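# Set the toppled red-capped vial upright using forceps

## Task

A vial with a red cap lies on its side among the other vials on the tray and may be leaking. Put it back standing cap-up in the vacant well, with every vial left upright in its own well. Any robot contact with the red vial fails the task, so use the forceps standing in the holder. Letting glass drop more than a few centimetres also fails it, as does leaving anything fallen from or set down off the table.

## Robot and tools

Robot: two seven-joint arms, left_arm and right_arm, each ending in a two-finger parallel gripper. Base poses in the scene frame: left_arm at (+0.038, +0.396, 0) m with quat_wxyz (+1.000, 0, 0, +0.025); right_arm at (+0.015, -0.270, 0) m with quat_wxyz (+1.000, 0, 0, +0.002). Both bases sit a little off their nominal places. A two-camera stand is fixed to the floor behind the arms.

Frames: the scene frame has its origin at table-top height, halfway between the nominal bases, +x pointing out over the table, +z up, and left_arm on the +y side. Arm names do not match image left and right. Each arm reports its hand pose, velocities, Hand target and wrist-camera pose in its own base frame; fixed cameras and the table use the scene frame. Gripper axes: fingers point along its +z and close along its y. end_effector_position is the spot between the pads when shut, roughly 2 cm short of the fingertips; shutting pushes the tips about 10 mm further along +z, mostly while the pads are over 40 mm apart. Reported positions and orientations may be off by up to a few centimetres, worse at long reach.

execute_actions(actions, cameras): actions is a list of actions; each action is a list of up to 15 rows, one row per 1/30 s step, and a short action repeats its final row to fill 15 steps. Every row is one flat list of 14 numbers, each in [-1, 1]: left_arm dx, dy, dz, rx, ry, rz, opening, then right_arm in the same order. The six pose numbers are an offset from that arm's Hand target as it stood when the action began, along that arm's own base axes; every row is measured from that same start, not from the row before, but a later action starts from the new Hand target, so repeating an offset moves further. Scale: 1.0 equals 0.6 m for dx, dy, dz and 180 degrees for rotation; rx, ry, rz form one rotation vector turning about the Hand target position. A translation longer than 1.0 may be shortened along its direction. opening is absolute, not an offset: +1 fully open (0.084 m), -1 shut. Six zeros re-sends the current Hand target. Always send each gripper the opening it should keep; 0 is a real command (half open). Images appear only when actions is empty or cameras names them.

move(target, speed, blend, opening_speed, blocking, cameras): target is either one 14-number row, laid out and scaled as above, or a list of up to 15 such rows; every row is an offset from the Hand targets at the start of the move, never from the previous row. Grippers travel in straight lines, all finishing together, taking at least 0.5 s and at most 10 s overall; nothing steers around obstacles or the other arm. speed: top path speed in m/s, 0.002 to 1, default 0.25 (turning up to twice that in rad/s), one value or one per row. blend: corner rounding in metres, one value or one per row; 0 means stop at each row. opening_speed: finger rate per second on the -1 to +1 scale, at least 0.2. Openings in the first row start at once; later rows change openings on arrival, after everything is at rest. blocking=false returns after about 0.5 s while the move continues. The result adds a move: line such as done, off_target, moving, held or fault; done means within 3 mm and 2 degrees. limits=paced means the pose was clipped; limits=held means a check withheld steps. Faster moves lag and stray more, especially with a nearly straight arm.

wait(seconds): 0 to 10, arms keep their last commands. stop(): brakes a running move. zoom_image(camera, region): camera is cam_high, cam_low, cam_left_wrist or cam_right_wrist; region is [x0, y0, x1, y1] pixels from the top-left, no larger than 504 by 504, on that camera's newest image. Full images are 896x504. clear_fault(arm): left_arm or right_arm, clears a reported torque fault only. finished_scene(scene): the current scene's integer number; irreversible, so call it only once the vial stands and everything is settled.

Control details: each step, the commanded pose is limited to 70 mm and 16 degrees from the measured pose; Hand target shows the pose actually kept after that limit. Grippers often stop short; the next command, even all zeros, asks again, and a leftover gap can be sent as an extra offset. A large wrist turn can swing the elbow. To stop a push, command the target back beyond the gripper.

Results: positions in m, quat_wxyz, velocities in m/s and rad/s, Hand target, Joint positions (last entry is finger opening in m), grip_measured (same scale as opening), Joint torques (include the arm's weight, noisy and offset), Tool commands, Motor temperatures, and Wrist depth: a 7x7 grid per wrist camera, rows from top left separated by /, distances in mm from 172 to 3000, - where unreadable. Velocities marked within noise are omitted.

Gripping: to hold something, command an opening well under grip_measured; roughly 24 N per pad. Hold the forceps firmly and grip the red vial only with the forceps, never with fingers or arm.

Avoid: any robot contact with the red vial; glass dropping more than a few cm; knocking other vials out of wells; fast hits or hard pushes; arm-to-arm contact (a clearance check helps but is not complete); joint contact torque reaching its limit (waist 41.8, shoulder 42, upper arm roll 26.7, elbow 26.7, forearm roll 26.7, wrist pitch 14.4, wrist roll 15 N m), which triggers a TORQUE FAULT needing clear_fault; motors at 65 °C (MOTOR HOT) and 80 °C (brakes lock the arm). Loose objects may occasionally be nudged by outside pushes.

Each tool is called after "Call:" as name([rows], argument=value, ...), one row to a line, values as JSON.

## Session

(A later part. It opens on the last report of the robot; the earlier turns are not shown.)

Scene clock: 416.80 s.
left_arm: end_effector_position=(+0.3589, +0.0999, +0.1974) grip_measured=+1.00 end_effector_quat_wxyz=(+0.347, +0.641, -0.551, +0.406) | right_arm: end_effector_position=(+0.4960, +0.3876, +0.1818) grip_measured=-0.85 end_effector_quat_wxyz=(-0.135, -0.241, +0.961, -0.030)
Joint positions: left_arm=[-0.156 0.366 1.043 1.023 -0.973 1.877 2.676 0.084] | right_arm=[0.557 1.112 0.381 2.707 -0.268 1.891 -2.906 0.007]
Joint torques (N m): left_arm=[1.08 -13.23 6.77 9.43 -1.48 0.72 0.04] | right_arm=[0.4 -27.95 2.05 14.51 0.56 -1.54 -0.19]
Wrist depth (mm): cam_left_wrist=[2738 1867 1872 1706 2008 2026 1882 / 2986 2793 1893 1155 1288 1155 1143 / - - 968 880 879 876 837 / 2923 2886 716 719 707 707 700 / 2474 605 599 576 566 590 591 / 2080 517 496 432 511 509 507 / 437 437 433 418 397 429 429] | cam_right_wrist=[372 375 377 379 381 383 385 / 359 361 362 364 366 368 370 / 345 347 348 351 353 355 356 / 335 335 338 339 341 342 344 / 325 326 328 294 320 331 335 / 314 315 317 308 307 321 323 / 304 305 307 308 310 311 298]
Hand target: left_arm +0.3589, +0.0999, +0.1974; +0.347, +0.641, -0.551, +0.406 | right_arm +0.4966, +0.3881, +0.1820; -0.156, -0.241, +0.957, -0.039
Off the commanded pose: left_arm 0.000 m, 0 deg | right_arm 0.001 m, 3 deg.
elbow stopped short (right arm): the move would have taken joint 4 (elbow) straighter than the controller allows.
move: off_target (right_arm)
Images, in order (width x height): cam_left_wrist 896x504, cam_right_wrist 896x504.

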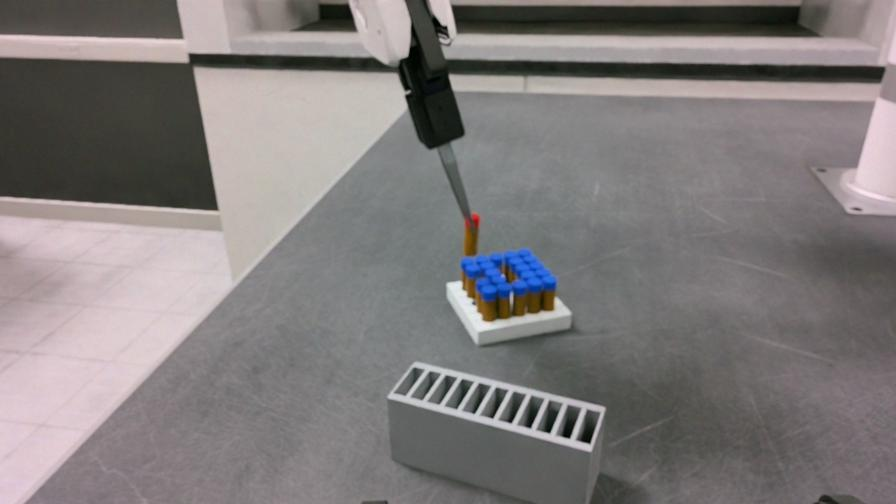

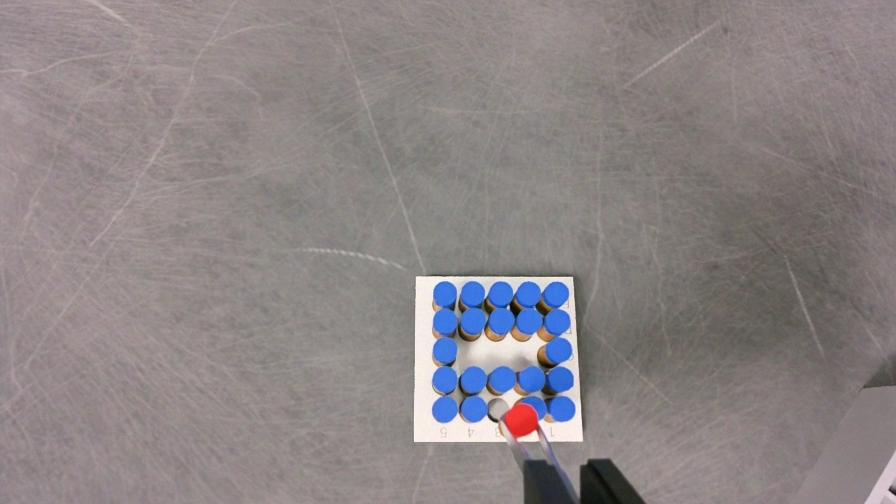

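Call:
move(target=[0,0,0,0,0,0,1,-0.0083,-0.0048,-0.007,0,0,0,-0.95], speed=0.1, cameras=["cam_right_wrist","cam_left_wrist"])

Call:
zoom_image(camera="cam_right_wrist", region=[410, 340, 590, 504])

Call:
zoom_image(camera="cam_left_wrist", region=[430, 180, 600, 350])

Scene clock: 444.27 s.
left_arm: end_effector_position=(+0.3589, +0.0999, +0.1974) grip_measured=+1.00 end_effector_quat_wxyz=(+0.347, +0.641, -0.551, +0.406) | right_arm: end_effector_position=(+0.4911, +0.3848, +0.1777) grip_measured=-0.85 end_effector_quat_wxyz=(-0.147, -0.241, +0.959, -0.035)
Joint positions: left_arm=[-0.156 0.366 1.043 1.023 -0.973 1.877 2.676 0.084] | right_arm=[0.563 1.117 0.358 2.707 -0.248 1.908 -2.909 0.007]
Joint torques (N m): left_arm=[0.84 -12.98 6.87 9.68 -1.31 0.67 0.13] | right_arm=[0.49 -27.93 1.71 14.16 0.46 -1.62 -0.11]
Wrist depth (mm): cam_left_wrist=[2771 1877 1877 1723 2056 2002 1919 / - 2839 1888 1063 1283 1147 1132 / - - 969 892 876 877 840 / 2899 2923 721 714 708 703 700 / 2439 605 598 577 567 593 590 / 2068 517 493 432 508 509 506 / 438 438 435 417 397 431 429] | cam_right_wrist=[377 379 380 383 384 386 388 / 362 363 364 366 368 370 371 / 347 349 350 351 353 354 356 / 334 335 337 338 339 341 342 / 324 325 326 307 327 328 331 / 312 314 314 303 306 318 320 / 301 303 304 303 304 307 305]
Hand target: left_arm +0.3589, +0.0999, +0.1974; +0.347, +0.641, -0.551, +0.406 | right_arm +0.4916, +0.3852, +0.1778; -0.156, -0.241, +0.957, -0.039
Off the commanded pose: left_arm 0.000 m, 0 deg | right_arm 0.001 m, 1 deg.
elbow stopped short (right arm): the move would have taken joint 4 (elbow) straighter than the controller allows.
move: done
Images, in order (width x height): cam_left_wrist 896x504, cam_right_wrist 896x504.

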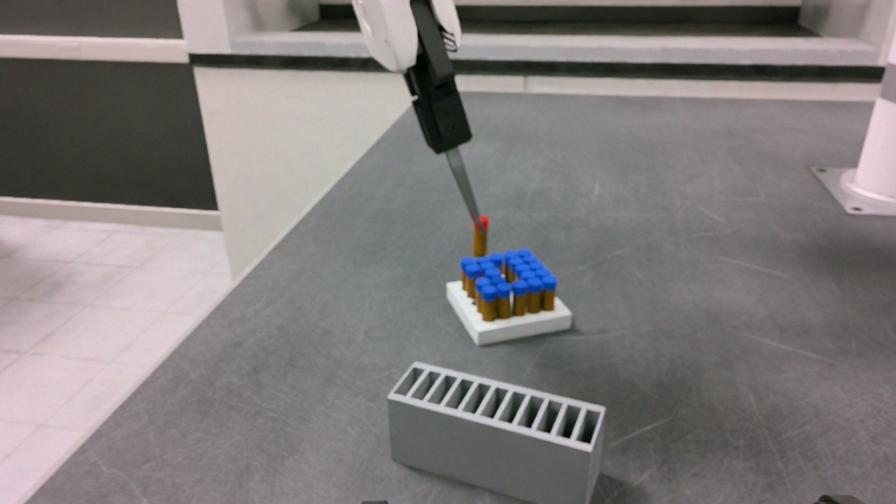

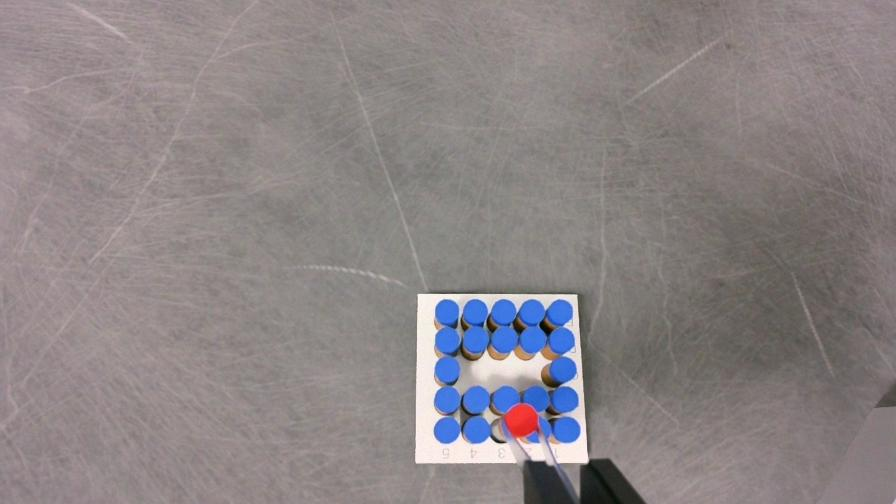

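Scaled by 2.800 from the camera's 896x504 image, which has a finer 1280x720 frame.

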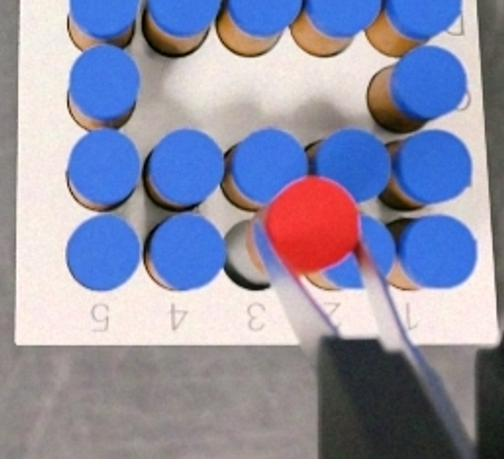

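Scaled by 2.965 from the camera's 896x504 image, which has a finer 1280x720 frame.

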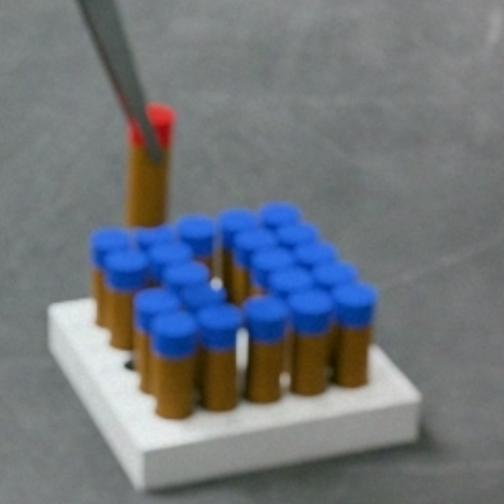

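Call:
move(target=[0,0,0,0,0,0,1,0.0022,0.0025,-0.02,0,0,0,-0.95], speed=0.06, cameras=["cam_right_wrist","cam_left_wrist"])

Call:
zoom_image(camera="cam_right_wrist", region=[410, 340, 590, 504])

Call:
zoom_image(camera="cam_left_wrist", region=[430, 180, 600, 350])

Scene clock: 457.10 s.
left_arm: end_effector_position=(+0.3589, +0.0999, +0.1974) grip_measured=+1.00 end_effector_quat_wxyz=(+0.347, +0.641, -0.551, +0.406) | right_arm: end_effector_position=(+0.4925, +0.3863, +0.1657) grip_measured=-0.85 end_effector_quat_wxyz=(-0.149, -0.241, +0.958, -0.036)
Joint positions: left_arm=[-0.156 0.366 1.043 1.023 -0.973 1.877 2.676 0.084] | right_arm=[0.569 1.134 0.337 2.707 -0.233 1.893 -2.913 0.007]
Joint torques (N m): left_arm=[1.16 -13.28 6.94 9.45 -1.38 0.61 -0.08] | right_arm=[0.51 -28.26 1.58 14.78 0.38 -1.44 -0.13]
Wrist depth (mm): cam_left_wrist=[2805 1898 1842 1728 2014 1991 1903 / 2948 2851 1893 1048 1283 1143 1134 / - - 965 888 879 878 834 / 2973 2851 718 710 707 705 700 / 2397 606 601 578 570 593 589 / 2093 517 493 432 511 508 507 / 439 437 436 417 398 430 428] | cam_right_wrist=[365 367 368 370 371 373 374 / 349 351 353 354 355 357 358 / 335 336 337 340 340 342 343 / 322 323 325 326 327 329 330 / 312 314 315 283 306 318 320 / 301 302 304 267 294 306 308 / 291 289 292 291 292 296 294]
Hand target: left_arm +0.3589, +0.0999, +0.1974; +0.347, +0.641, -0.551, +0.406 | right_arm +0.4930, +0.3867, +0.1658; -0.156, -0.241, +0.957, -0.039
Off the commanded pose: left_arm 0.000 m, 0 deg | right_arm 0.001 m, 1 deg.
elbow stopped short (right arm): the move would have taken joint 4 (elbow) straighter than the controller allows.
move: done
Images, in order (width x height): cam_left_wrist 896x504, cam_right_wrist 896x504.

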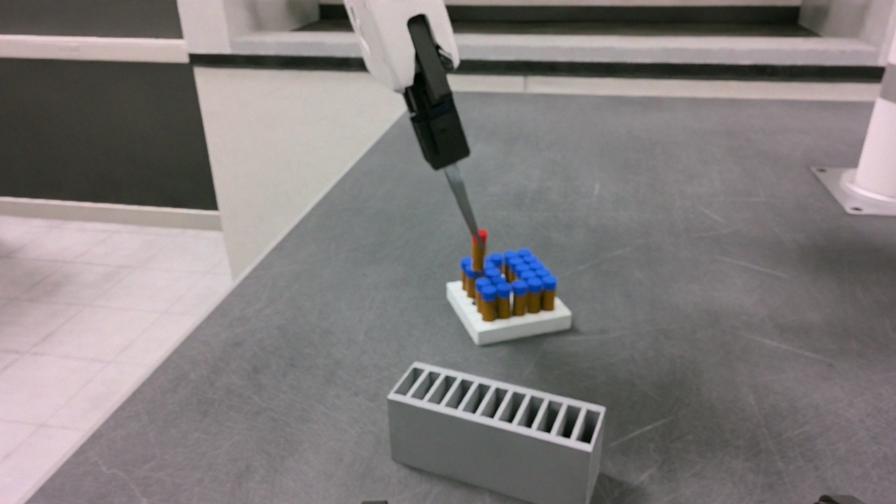

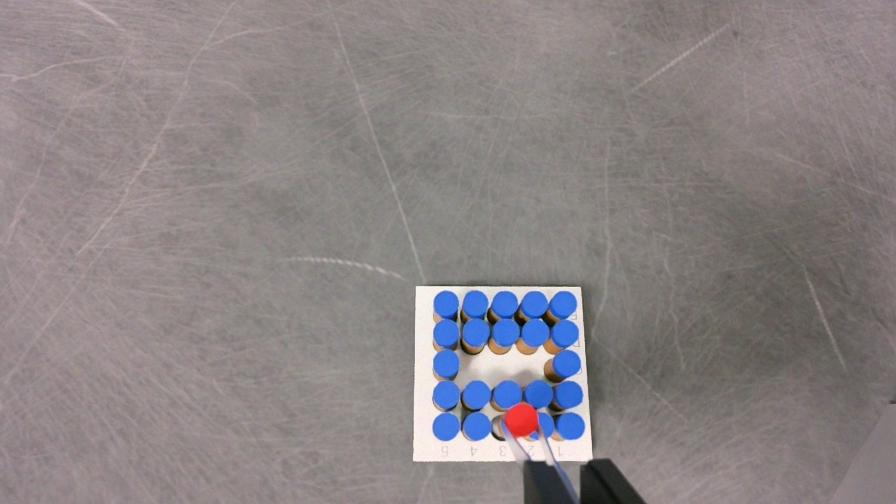

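Scaled by 2.800 from the camera's 896x504 image, which has a finer 1280x720 frame.

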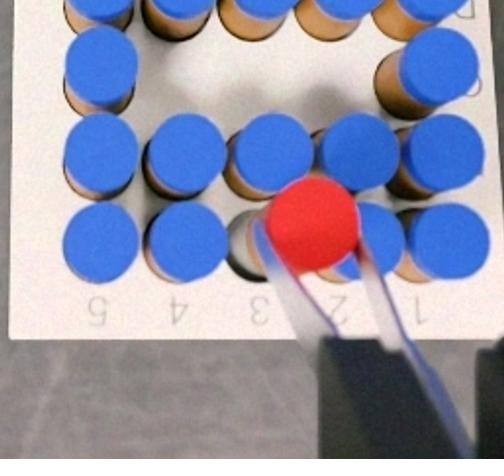

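Scaled by 2.965 from the camera's 896x504 image, which has a finer 1280x720 frame.

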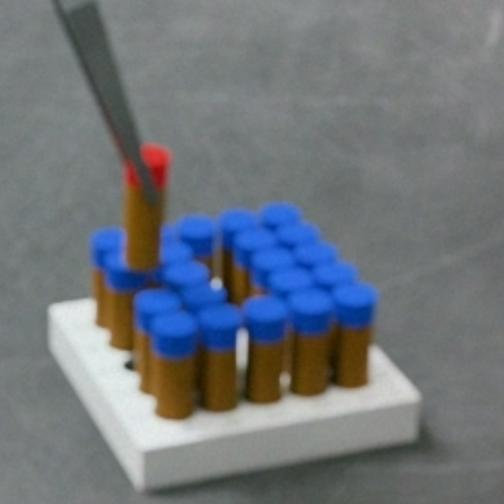

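Call:
move([
  [0,0,0,0,0,0,1,0.0003,0.0016,0,0,0,0,-0.95],
  [0,0,0,0,0,0,1,0.0003,0.0016,-0.037,0,0,0,-0.95],
], speed=0.05, cameras=["cam_right_wrist","cam_left_wrist"])

Call:
zoom_image(camera="cam_right_wrist", region=[460, 370, 560, 460])

Call:
zoom_image(camera="cam_left_wrist", region=[430, 200, 550, 320])

Scene clock: 465.77 s.
left_arm: end_effector_position=(+0.3589, +0.0999, +0.1974) grip_measured=+1.00 end_effector_quat_wxyz=(+0.347, +0.641, -0.551, +0.406) | right_arm: end_effector_position=(+0.4931, +0.3877, +0.1436) grip_measured=-0.85 end_effector_quat_wxyz=(-0.155, -0.241, +0.957, -0.039)
Joint positions: left_arm=[-0.156 0.366 1.043 1.023 -0.973 1.877 2.676 0.084] | right_arm=[0.575 1.166 0.316 2.703 -0.219 1.87 -2.918 0.007]
Joint torques (N m): left_arm=[1.05 -13.05 7.02 9.39 -1.18 0.72 0] | right_arm=[0.84 -27.39 1.53 15.06 0.1 -0.68 -0.15]
Wrist depth (mm): cam_left_wrist=[2771 1908 437 1736 2038 2002 1882 / 2948 2851 1914 1056 1278 1147 1132 / - - 969 878 878 872 834 / 2886 2863 720 716 710 706 700 / 2501 607 602 579 569 589 588 / 2099 519 497 434 509 508 505 / 438 436 435 417 397 430 430] | cam_right_wrist=[344 346 346 348 349 351 352 / 329 330 331 332 333 332 336 / 314 316 316 317 319 320 321 / 301 302 304 305 305 307 308 / 292 291 294 262 276 297 298 / 281 282 283 267 266 285 286 / 270 271 272 262 263 274 275]
Hand target: left_arm +0.3589, +0.0999, +0.1974; +0.347, +0.641, -0.551, +0.406 | right_arm +0.4931, +0.3877, +0.1436; -0.156, -0.241, +0.957, -0.039
Off the commanded pose: left_arm 0.000 m, 0 deg | right_arm 0.000 m, 0 deg.
elbow stopped short (right arm): the move would have taken joint 4 (elbow) straighter than the controller allows.
move: done
Images, in order (width x height): cam_left_wrist 896x504, cam_right_wrist 896x504.

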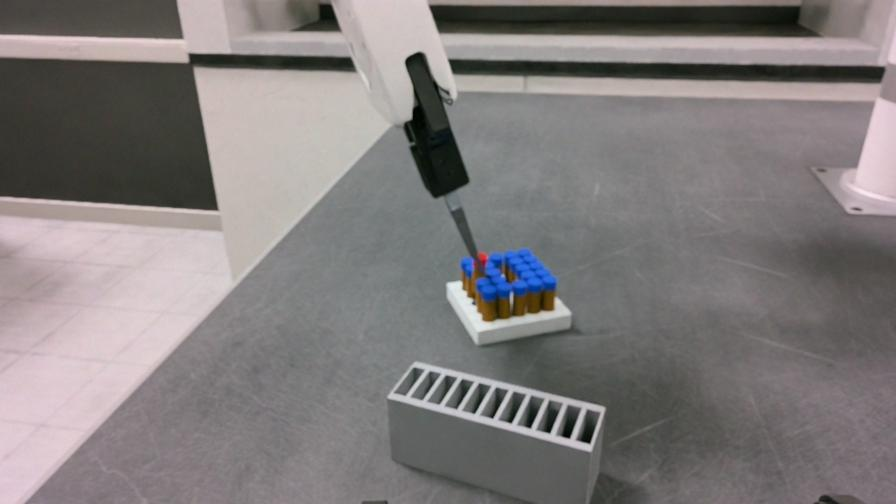

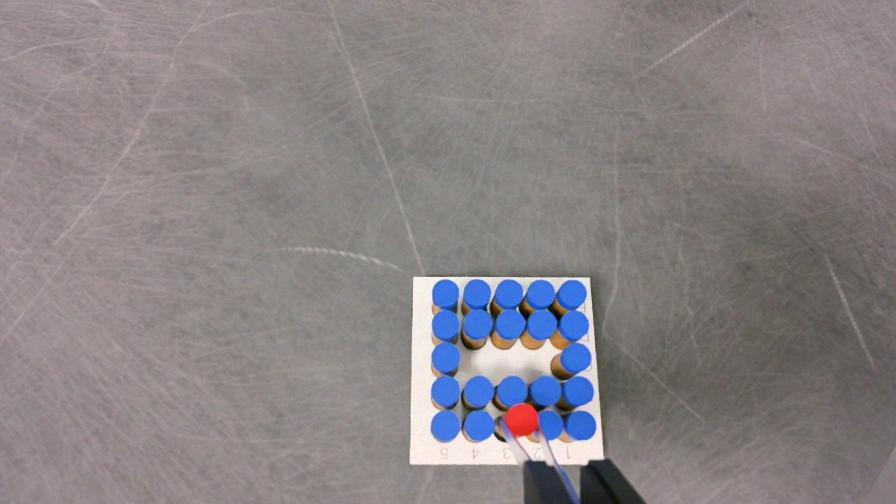

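Scaled by 5.040 from the camera's 896x504 image, which has a finer 1280x720 frame.

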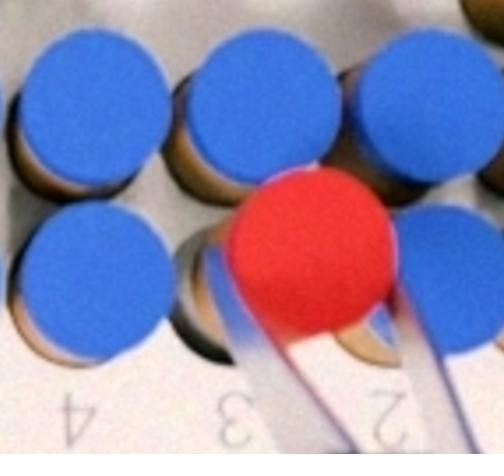

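Scaled by 4.200 from the camera's 896x504 image, which has a finer 1280x720 frame.

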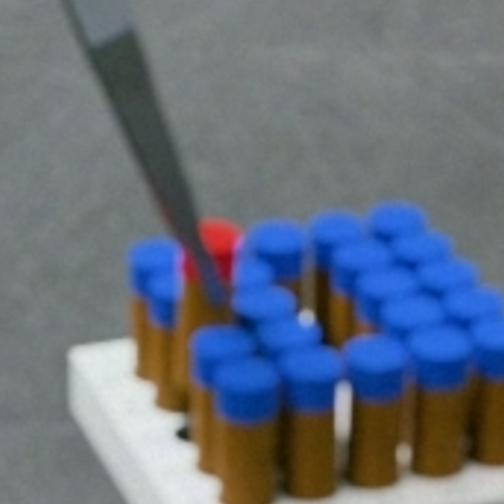

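Call:
move([
  [0,0,0,0,0,0,1,0.002,0.0005,0,0,0,0,-0.95],
  [0,0,0,0,0,0,1,0.002,0.0005,-0.0175,0,0,0,-0.95],
], speed=0.03, cameras=["cam_right_wrist","cam_left_wrist"])

Call:
zoom_image(camera="cam_right_wrist", region=[460, 370, 560, 460])

Call:
zoom_image(camera="cam_left_wrist", region=[430, 200, 550, 320])

Scene clock: 479.27 s.
left_arm: end_effector_position=(+0.3589, +0.0999, +0.1974) grip_measured=+1.00 end_effector_quat_wxyz=(+0.347, +0.641, -0.551, +0.406) | right_arm: end_effector_position=(+0.4944, +0.3880, +0.1332) grip_measured=-0.85 end_effector_quat_wxyz=(-0.156, -0.241, +0.957, -0.039)
Joint positions: left_arm=[-0.156 0.366 1.043 1.023 -0.973 1.877 2.676 0.084] | right_arm=[0.564 1.153 0.317 2.645 -0.218 1.829 -2.915 0.007]
Joint torques (N m): left_arm=[0.9 -13.21 6.88 9.55 -1.18 0.69 0.23] | right_arm=[-0.96 -28.59 2.72 14.5 0.13 -1.43 0.14]
Wrist depth (mm): cam_left_wrist=[2828 1908 426 1754 2032 1991 1872 / 2948 2793 1914 1053 1278 1155 1145 / - - 976 817 878 876 834 / 2935 2874 718 710 708 703 699 / 2457 604 602 577 569 590 590 / 2087 518 493 432 511 506 506 / 438 437 435 417 397 429 429] | cam_right_wrist=[332 334 335 336 337 339 339 / 317 318 319 321 321 323 323 / 303 304 305 304 307 308 309 / 291 292 293 294 295 296 297 / 282 283 284 244 265 286 287 / 271 271 272 257 258 275 276 / 261 261 262 260 262 264 265]
Hand target: left_arm +0.3589, +0.0999, +0.1974; +0.347, +0.641, -0.551, +0.406 | right_arm +0.4943, +0.3880, +0.1331; -0.156, -0.241, +0.957, -0.039
Off the commanded pose: left_arm 0.000 m, 0 deg | right_arm 0.000 m, 0 deg.
elbow stopped short (right arm): the move would have taken joint 4 (elbow) straighter than the controller allows.
move: done
Images, in order (width x height): cam_left_wrist 896x504, cam_right_wrist 896x504.

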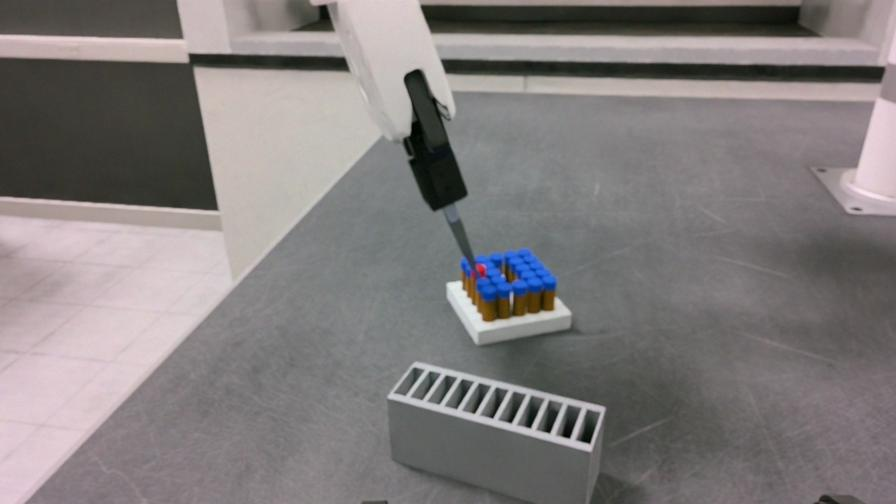

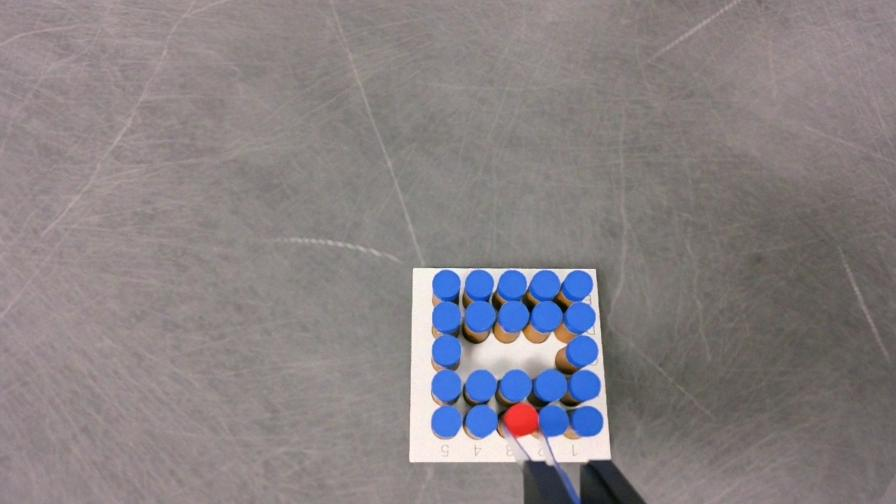

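Scaled by 5.040 from the camera's 896x504 image, which has a finer 1280x720 frame.

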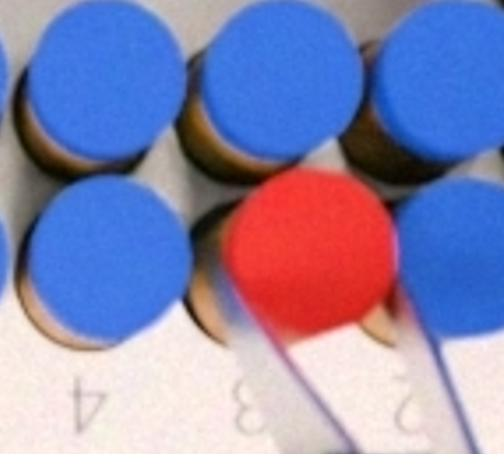

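Scaled by 4.200 from the camera's 896x504 image, which has a finer 1280x720 frame.

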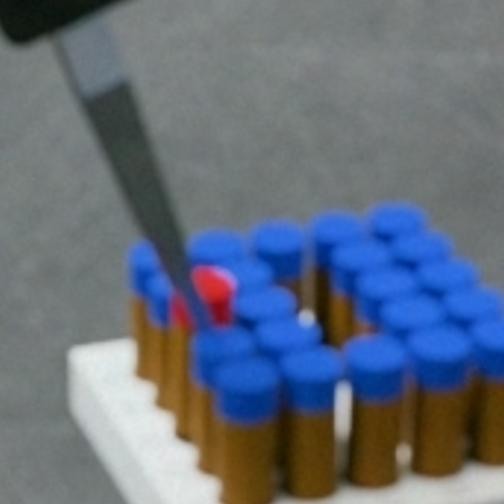

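Call:
move([
  [0,0,0,0,0,0,1,0,0,-0.006,0,0,0,-0.95],
  [0,0,0,0,0,0,1,0,0,-0.006,0,0,0,-0.78],
], speed=0.03, opening_speed=0.3, cameras=["cam_right_wrist","cam_left_wrist"])

Call:
zoom_image(camera="cam_right_wrist", region=[460, 370, 560, 460])

Call:
zoom_image(camera="cam_left_wrist", region=[430, 200, 550, 320])

Scene clock: 491.00 s.
left_arm: end_effector_position=(+0.3589, +0.0999, +0.1974) grip_measured=+1.00 end_effector_quat_wxyz=(+0.347, +0.641, -0.551, +0.406) | right_arm: end_effector_position=(+0.4944, +0.3880, +0.1295) grip_measured=-0.80 end_effector_quat_wxyz=(-0.156, -0.241, +0.957, -0.039)
Joint positions: left_arm=[-0.156 0.366 1.043 1.023 -0.973 1.877 2.676 0.084] | right_arm=[0.554 1.132 0.321 2.595 -0.217 1.8 -2.91 0.009]
Joint torques (N m): left_arm=[0.8 -13.41 7.32 9.37 -1.23 0.59 0.09] | right_arm=[-1.06 -28.08 2.76 14.63 0.49 -1.45 0.19]
Wrist depth (mm): cam_left_wrist=[2782 1888 426 1749 2044 2014 1882 / - 2874 1908 1056 1281 1157 1138 / - 2999 962 815 881 869 839 / 2923 2863 716 716 710 706 702 / 2439 601 602 581 567 591 590 / 2080 519 495 431 509 509 507 / 438 437 435 418 398 430 428] | cam_right_wrist=[327 328 330 331 332 331 334 / 312 314 315 316 317 318 319 / 299 300 301 300 303 304 306 / 287 288 289 290 291 292 293 / 278 279 280 240 262 282 283 / 267 268 269 257 255 271 272 / 257 258 259 249 258 261 262]
Hand target: left_arm +0.3589, +0.0999, +0.1974; +0.347, +0.641, -0.551, +0.406 | right_arm +0.4943, +0.3880, +0.1295; -0.156, -0.241, +0.957, -0.039
Off the commanded pose: left_arm 0.000 m, 0 deg | right_arm 0.000 m, 0 deg.
move: done
Images, in order (width x height): cam_left_wrist 896x504, cam_right_wrist 896x504.

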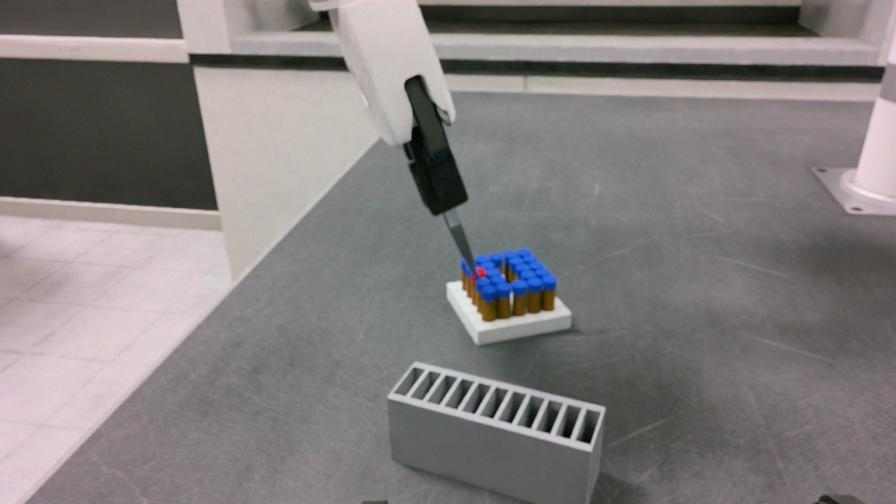

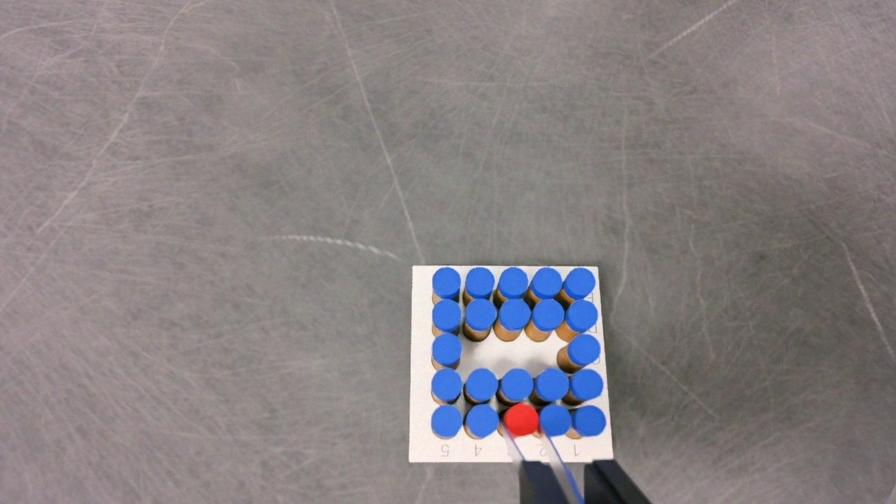

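Scaled by 5.040 from the camera's 896x504 image, which has a finer 1280x720 frame.

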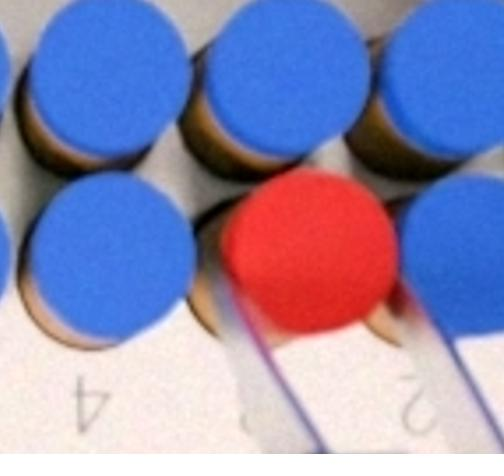

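Scaled by 4.200 from the camera's 896x504 image, which has a finer 1280x720 frame.

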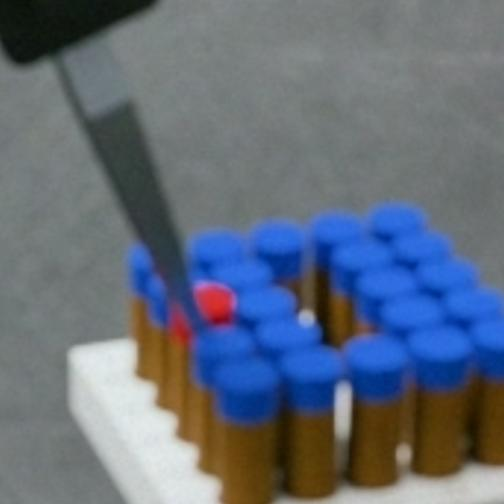

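Call:
move([
  [0,0,0,0,0,0,1,0,0,0,0,0,0,-0.76],
  [0,0,0,0,0,0,1,0.0103,0.0055,0.004,0,0,0,-0.76],
  [0,0,0,0,0,0,1,0.013,0.007,0.04,0,0,0,-0.76],
], speed=0.04, opening_speed=0.3, cameras=["cam_right_wrist","cam_left_wrist"])

Call:
zoom_image(camera="cam_right_wrist", region=[400, 250, 640, 490])

Call:
zoom_image(camera="cam_left_wrist", region=[430, 200, 590, 360])

Scene clock: 499.13 s.
left_arm: end_effector_position=(+0.3589, +0.0999, +0.1974) grip_measured=+1.00 end_effector_quat_wxyz=(+0.347, +0.641, -0.551, +0.406) | right_arm: end_effector_position=(+0.5015, +0.3917, +0.1533) grip_measured=-0.78 end_effector_quat_wxyz=(-0.136, -0.241, +0.960, -0.030)
Joint positions: left_arm=[-0.156 0.366 1.043 1.023 -0.973 1.877 2.676 0.084] | right_arm=[0.581 1.151 0.277 2.707 -0.187 1.843 -2.929 0.01]
Joint torques (N m): left_arm=[0.9 -13.4 7.24 9.2 -1.16 0.65 -0.09] | right_arm=[0.72 -28.37 1.21 14.62 0.55 -1.45 -0.17]
Wrist depth (mm): cam_left_wrist=[2805 1893 449 1745 2026 1974 1877 / 2986 2816 1924 1051 1283 1155 1134 / - - 969 820 880 874 837 / 2948 2911 718 711 711 705 698 / 2474 606 599 578 565 591 592 / 2068 517 495 433 510 507 505 / 438 436 435 418 397 429 428] | cam_right_wrist=[340 342 344 347 348 350 352 / 328 329 331 333 335 337 338 / 315 317 319 320 322 324 325 / 305 307 308 295 309 313 314 / 296 298 299 270 288 303 306 / 287 287 289 273 276 294 295 / 278 279 280 283 283 283 282]
Hand target: left_arm +0.3589, +0.0999, +0.1974; +0.347, +0.641, -0.551, +0.406 | right_arm +0.5021, +0.3922, +0.1535; -0.156, -0.241, +0.957, -0.039
Off the commanded pose: left_arm 0.000 m, 0 deg | right_arm 0.001 m, 2 deg.
elbow stopped short (right arm): the move would have taken joint 4 (elbow) straighter than the controller allows.
move: done
Images, in order (width x height): cam_left_wrist 896x504, cam_right_wrist 896x504.

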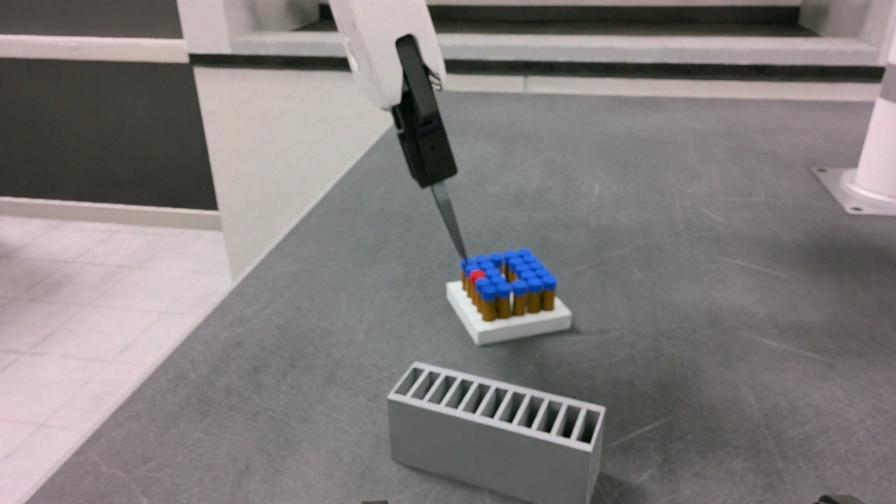

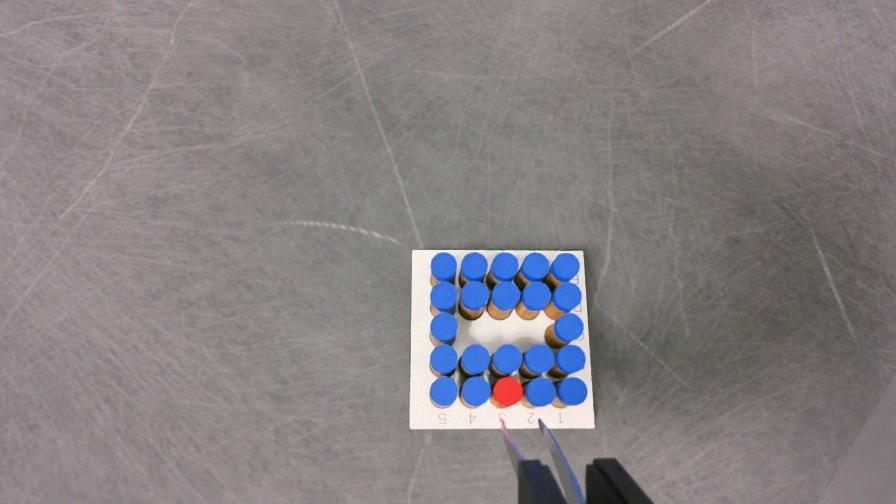

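Scaled by 2.100 from the camera's 896x504 image, which has a finer 1280x720 frame.

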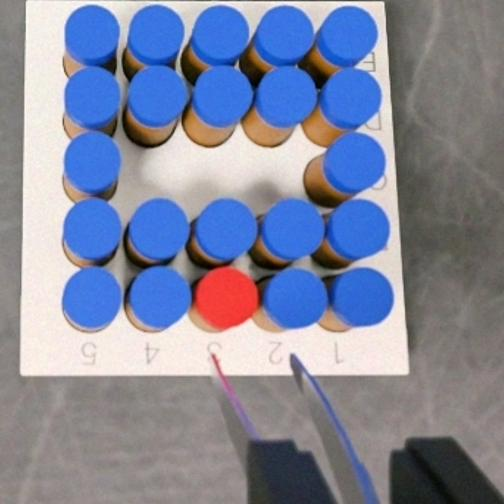

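Scaled by 3.150 from the camera's 896x504 image, which has a finer 1280x720 frame.

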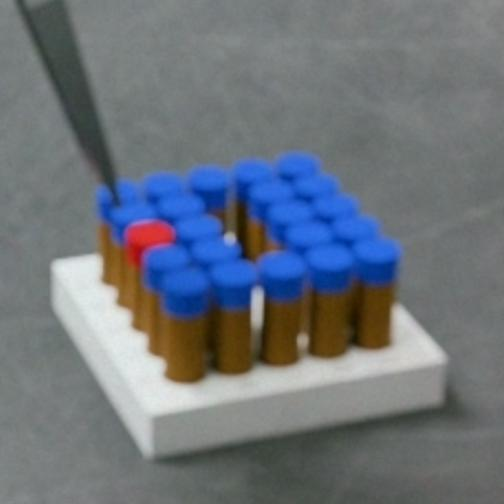

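Call:
move(target=[0,0,0,0,0,0,1,-0.1192,0.2593,0.0608,0.1321,0.0193,0.7705,-0.82], speed=0.35, cameras=["cam_right_wrist","cam_left_wrist"])

Call:
zoom_image(camera="cam_right_wrist", region=[420, 250, 670, 504])

Scene clock: 520.30 s.
left_arm: end_effector_position=(+0.3589, +0.0999, +0.1974) grip_measured=+1.00 end_effector_quat_wxyz=(+0.347, +0.641, -0.551, +0.406) | right_arm: end_effector_position=(+0.4306, +0.5478, +0.1900) grip_measured=-0.84 end_effector_quat_wxyz=(+0.000, +0.995, -0.100, +0.000)
Joint positions: left_arm=[-0.156 0.366 1.043 1.023 -0.973 1.877 2.676 0.084] | right_arm=[0.74 1.046 0.53 2.541 -0.452 1.563 -5.052 0.007]
Joint torques (N m): left_arm=[0.86 -13.27 7.36 9.51 -0.88 0.56 -0.06] | right_arm=[0.35 -27.37 3.78 14.91 -0.46 -1.62 -0.16]
Wrist depth (mm): cam_left_wrist=[2793 1908 - 275 1661 2014 1924 / - 2851 1903 295 1158 1151 1132 / - 2973 976 334 878 869 836 / 2948 2935 720 668 711 704 698 / 2414 604 598 577 568 593 586 / 2106 519 493 434 509 506 507 / 438 437 434 417 398 431 429] | cam_right_wrist=[316 318 319 320 321 322 323 / 317 317 319 320 321 323 324 / 317 318 319 321 322 323 324 / 317 319 320 320 321 323 295 / 318 319 320 320 322 323 302 / 318 320 320 321 322 324 325 / 318 319 320 321 323 324 325]
Hand target: left_arm +0.3589, +0.0999, +0.1974; +0.347, +0.641, -0.551, +0.406 | right_arm +0.4306, +0.5478, +0.1900; +0.000, +0.995, -0.100, +0.000
Off the commanded pose: left_arm 0.000 m, 0 deg | right_arm 0.000 m, 0 deg.
elbow stopped short (right arm): the move would have taken joint 4 (elbow) straighter than the controller allows.
move: done
Images, in order (width x height): cam_left_wrist 896x504, cam_right_wrist 896x504.

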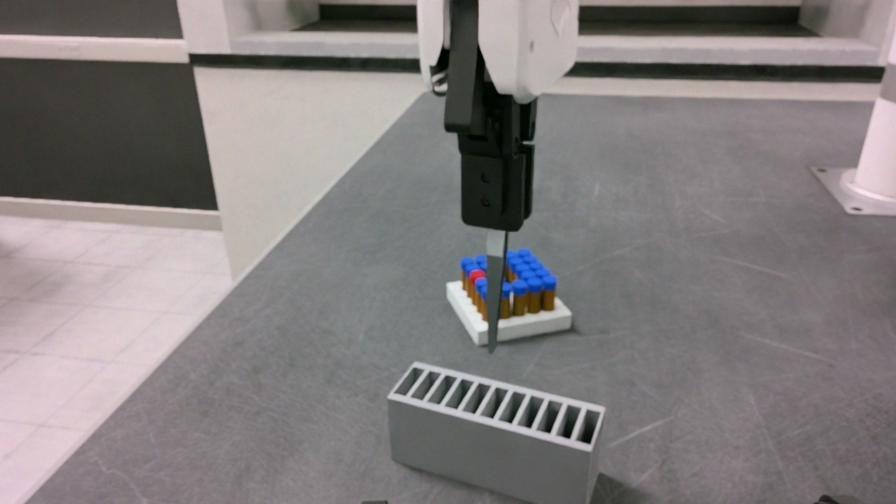

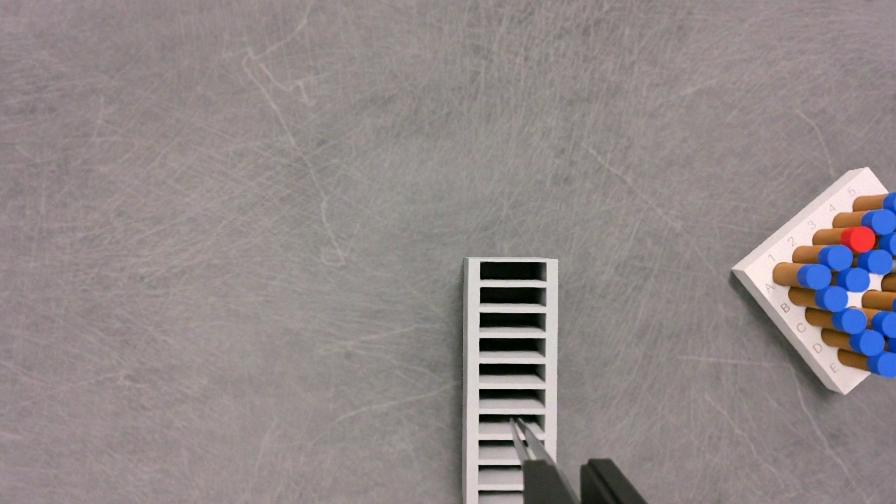

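Scaled by 1.984 from the camera's 896x504 image, which has a finer 1280x720 frame.

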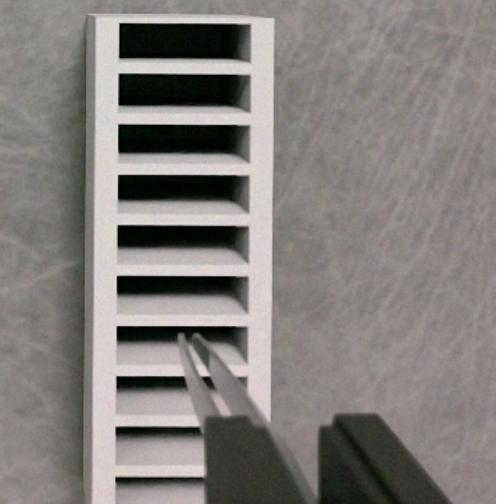

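Call:
move([
  [0,0,0,0,0,0,1,0,0,-0.1375,0,0,0,-0.82],
  [0,0,0,0,0,0,1,0,0,-0.1375,0,0,0,0.2],
  [0,0,0,0,0,0,1,0,0,0,0,0,0,0.2],
], speed=[0.1,0.1,0.15], opening_speed=1.0, cameras=["cam_right_wrist","cam_left_wrist","cam_high"])

Call:
zoom_image(camera="cam_left_wrist", region=[400, 200, 600, 400])

Scene clock: 528.47 s.
left_arm: end_effector_position=(+0.3589, +0.0999, +0.1974) grip_measured=+1.00 end_effector_quat_wxyz=(+0.347, +0.641, -0.551, +0.406) | right_arm: end_effector_position=(+0.4306, +0.5477, +0.1900) grip_measured=+0.19 end_effector_quat_wxyz=(+0.000, +0.995, -0.100, +0.000)
Joint positions: left_arm=[-0.156 0.366 1.043 1.023 -0.973 1.877 2.676 0.084] | right_arm=[0.74 1.045 0.531 2.54 -0.452 1.562 -5.052 0.052]
Joint torques (N m): left_arm=[0.69 -13.43 7.32 9.63 -1.07 0.71 0.05] | right_arm=[0.95 -27.03 3.89 14.64 -0.49 -1.63 -0.16]
Wrist depth (mm): cam_left_wrist=[2828 1888 - 271 1649 2020 1903 / 2986 2911 1935 293 1158 1139 1139 / - 2999 1985 312 869 874 841 / 2960 2911 722 669 716 703 703 / 2431 603 600 599 568 595 588 / 2068 519 493 422 512 510 507 / 438 437 436 417 397 428 428] | cam_right_wrist=[316 318 319 320 321 322 323 / 316 318 319 320 322 323 324 / 317 318 319 321 322 323 324 / 317 319 320 321 322 323 295 / 318 319 320 321 322 323 302 / 318 319 321 321 323 324 324 / 319 320 321 321 323 324 325]
Hand target: left_arm +0.3589, +0.0999, +0.1974; +0.347, +0.641, -0.551, +0.406 | right_arm +0.4306, +0.5478, +0.1900; +0.000, +0.995, -0.100, +0.000
Off the commanded pose: left_arm 0.000 m, 0 deg | right_arm 0.000 m, 0 deg.
move: done
Images, in order (width x height): cam_high 896x504, cam_left_wrist 896x504, cam_right_wrist 896x504.

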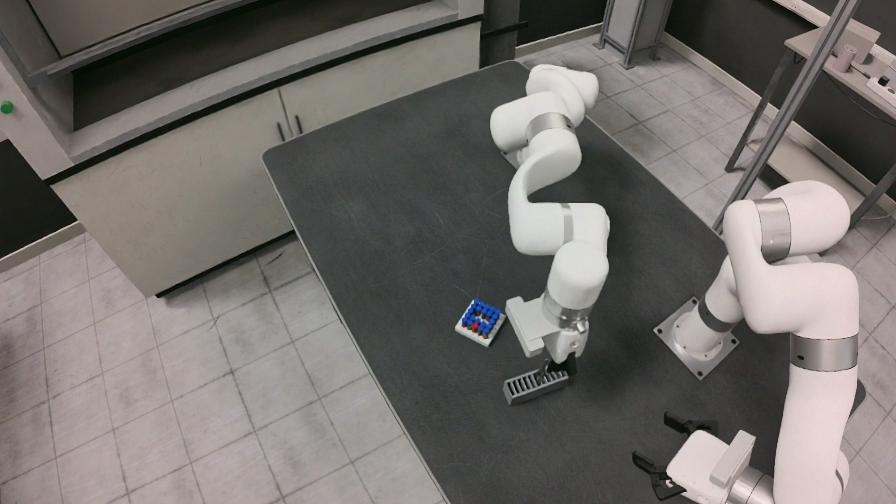

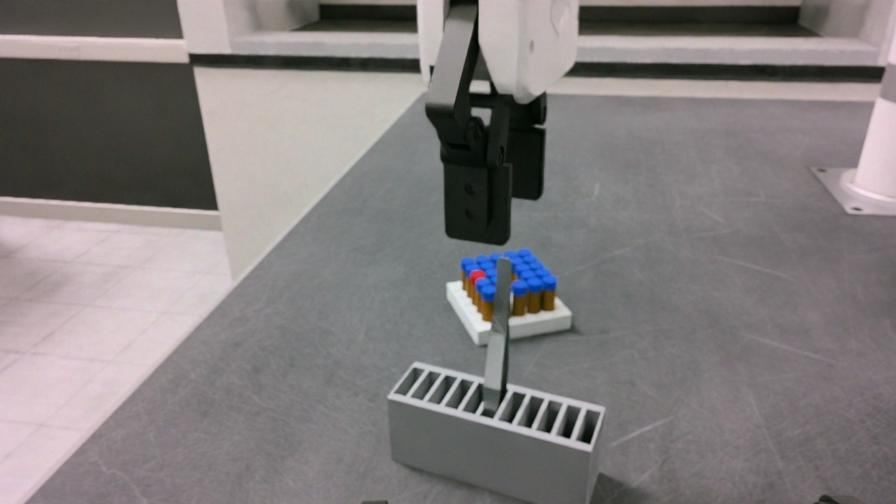

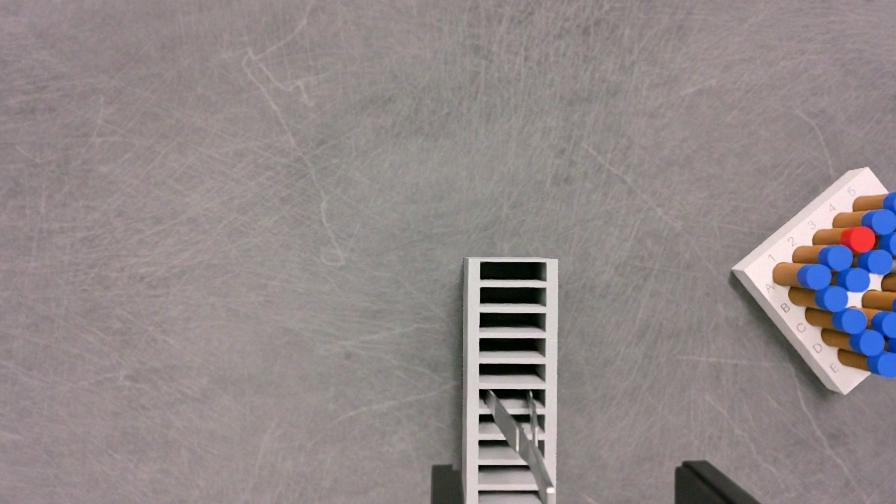

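Scaled by 2.520 from the camera's 896x504 image, which has a finer 1280x720 frame.

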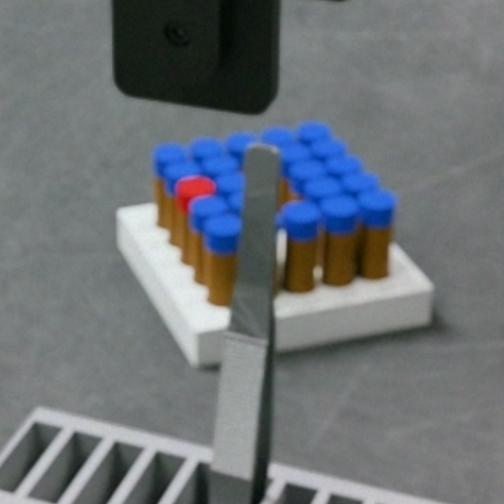

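Call:
finished_scene(scene=1)

The scene is finished: the task was done.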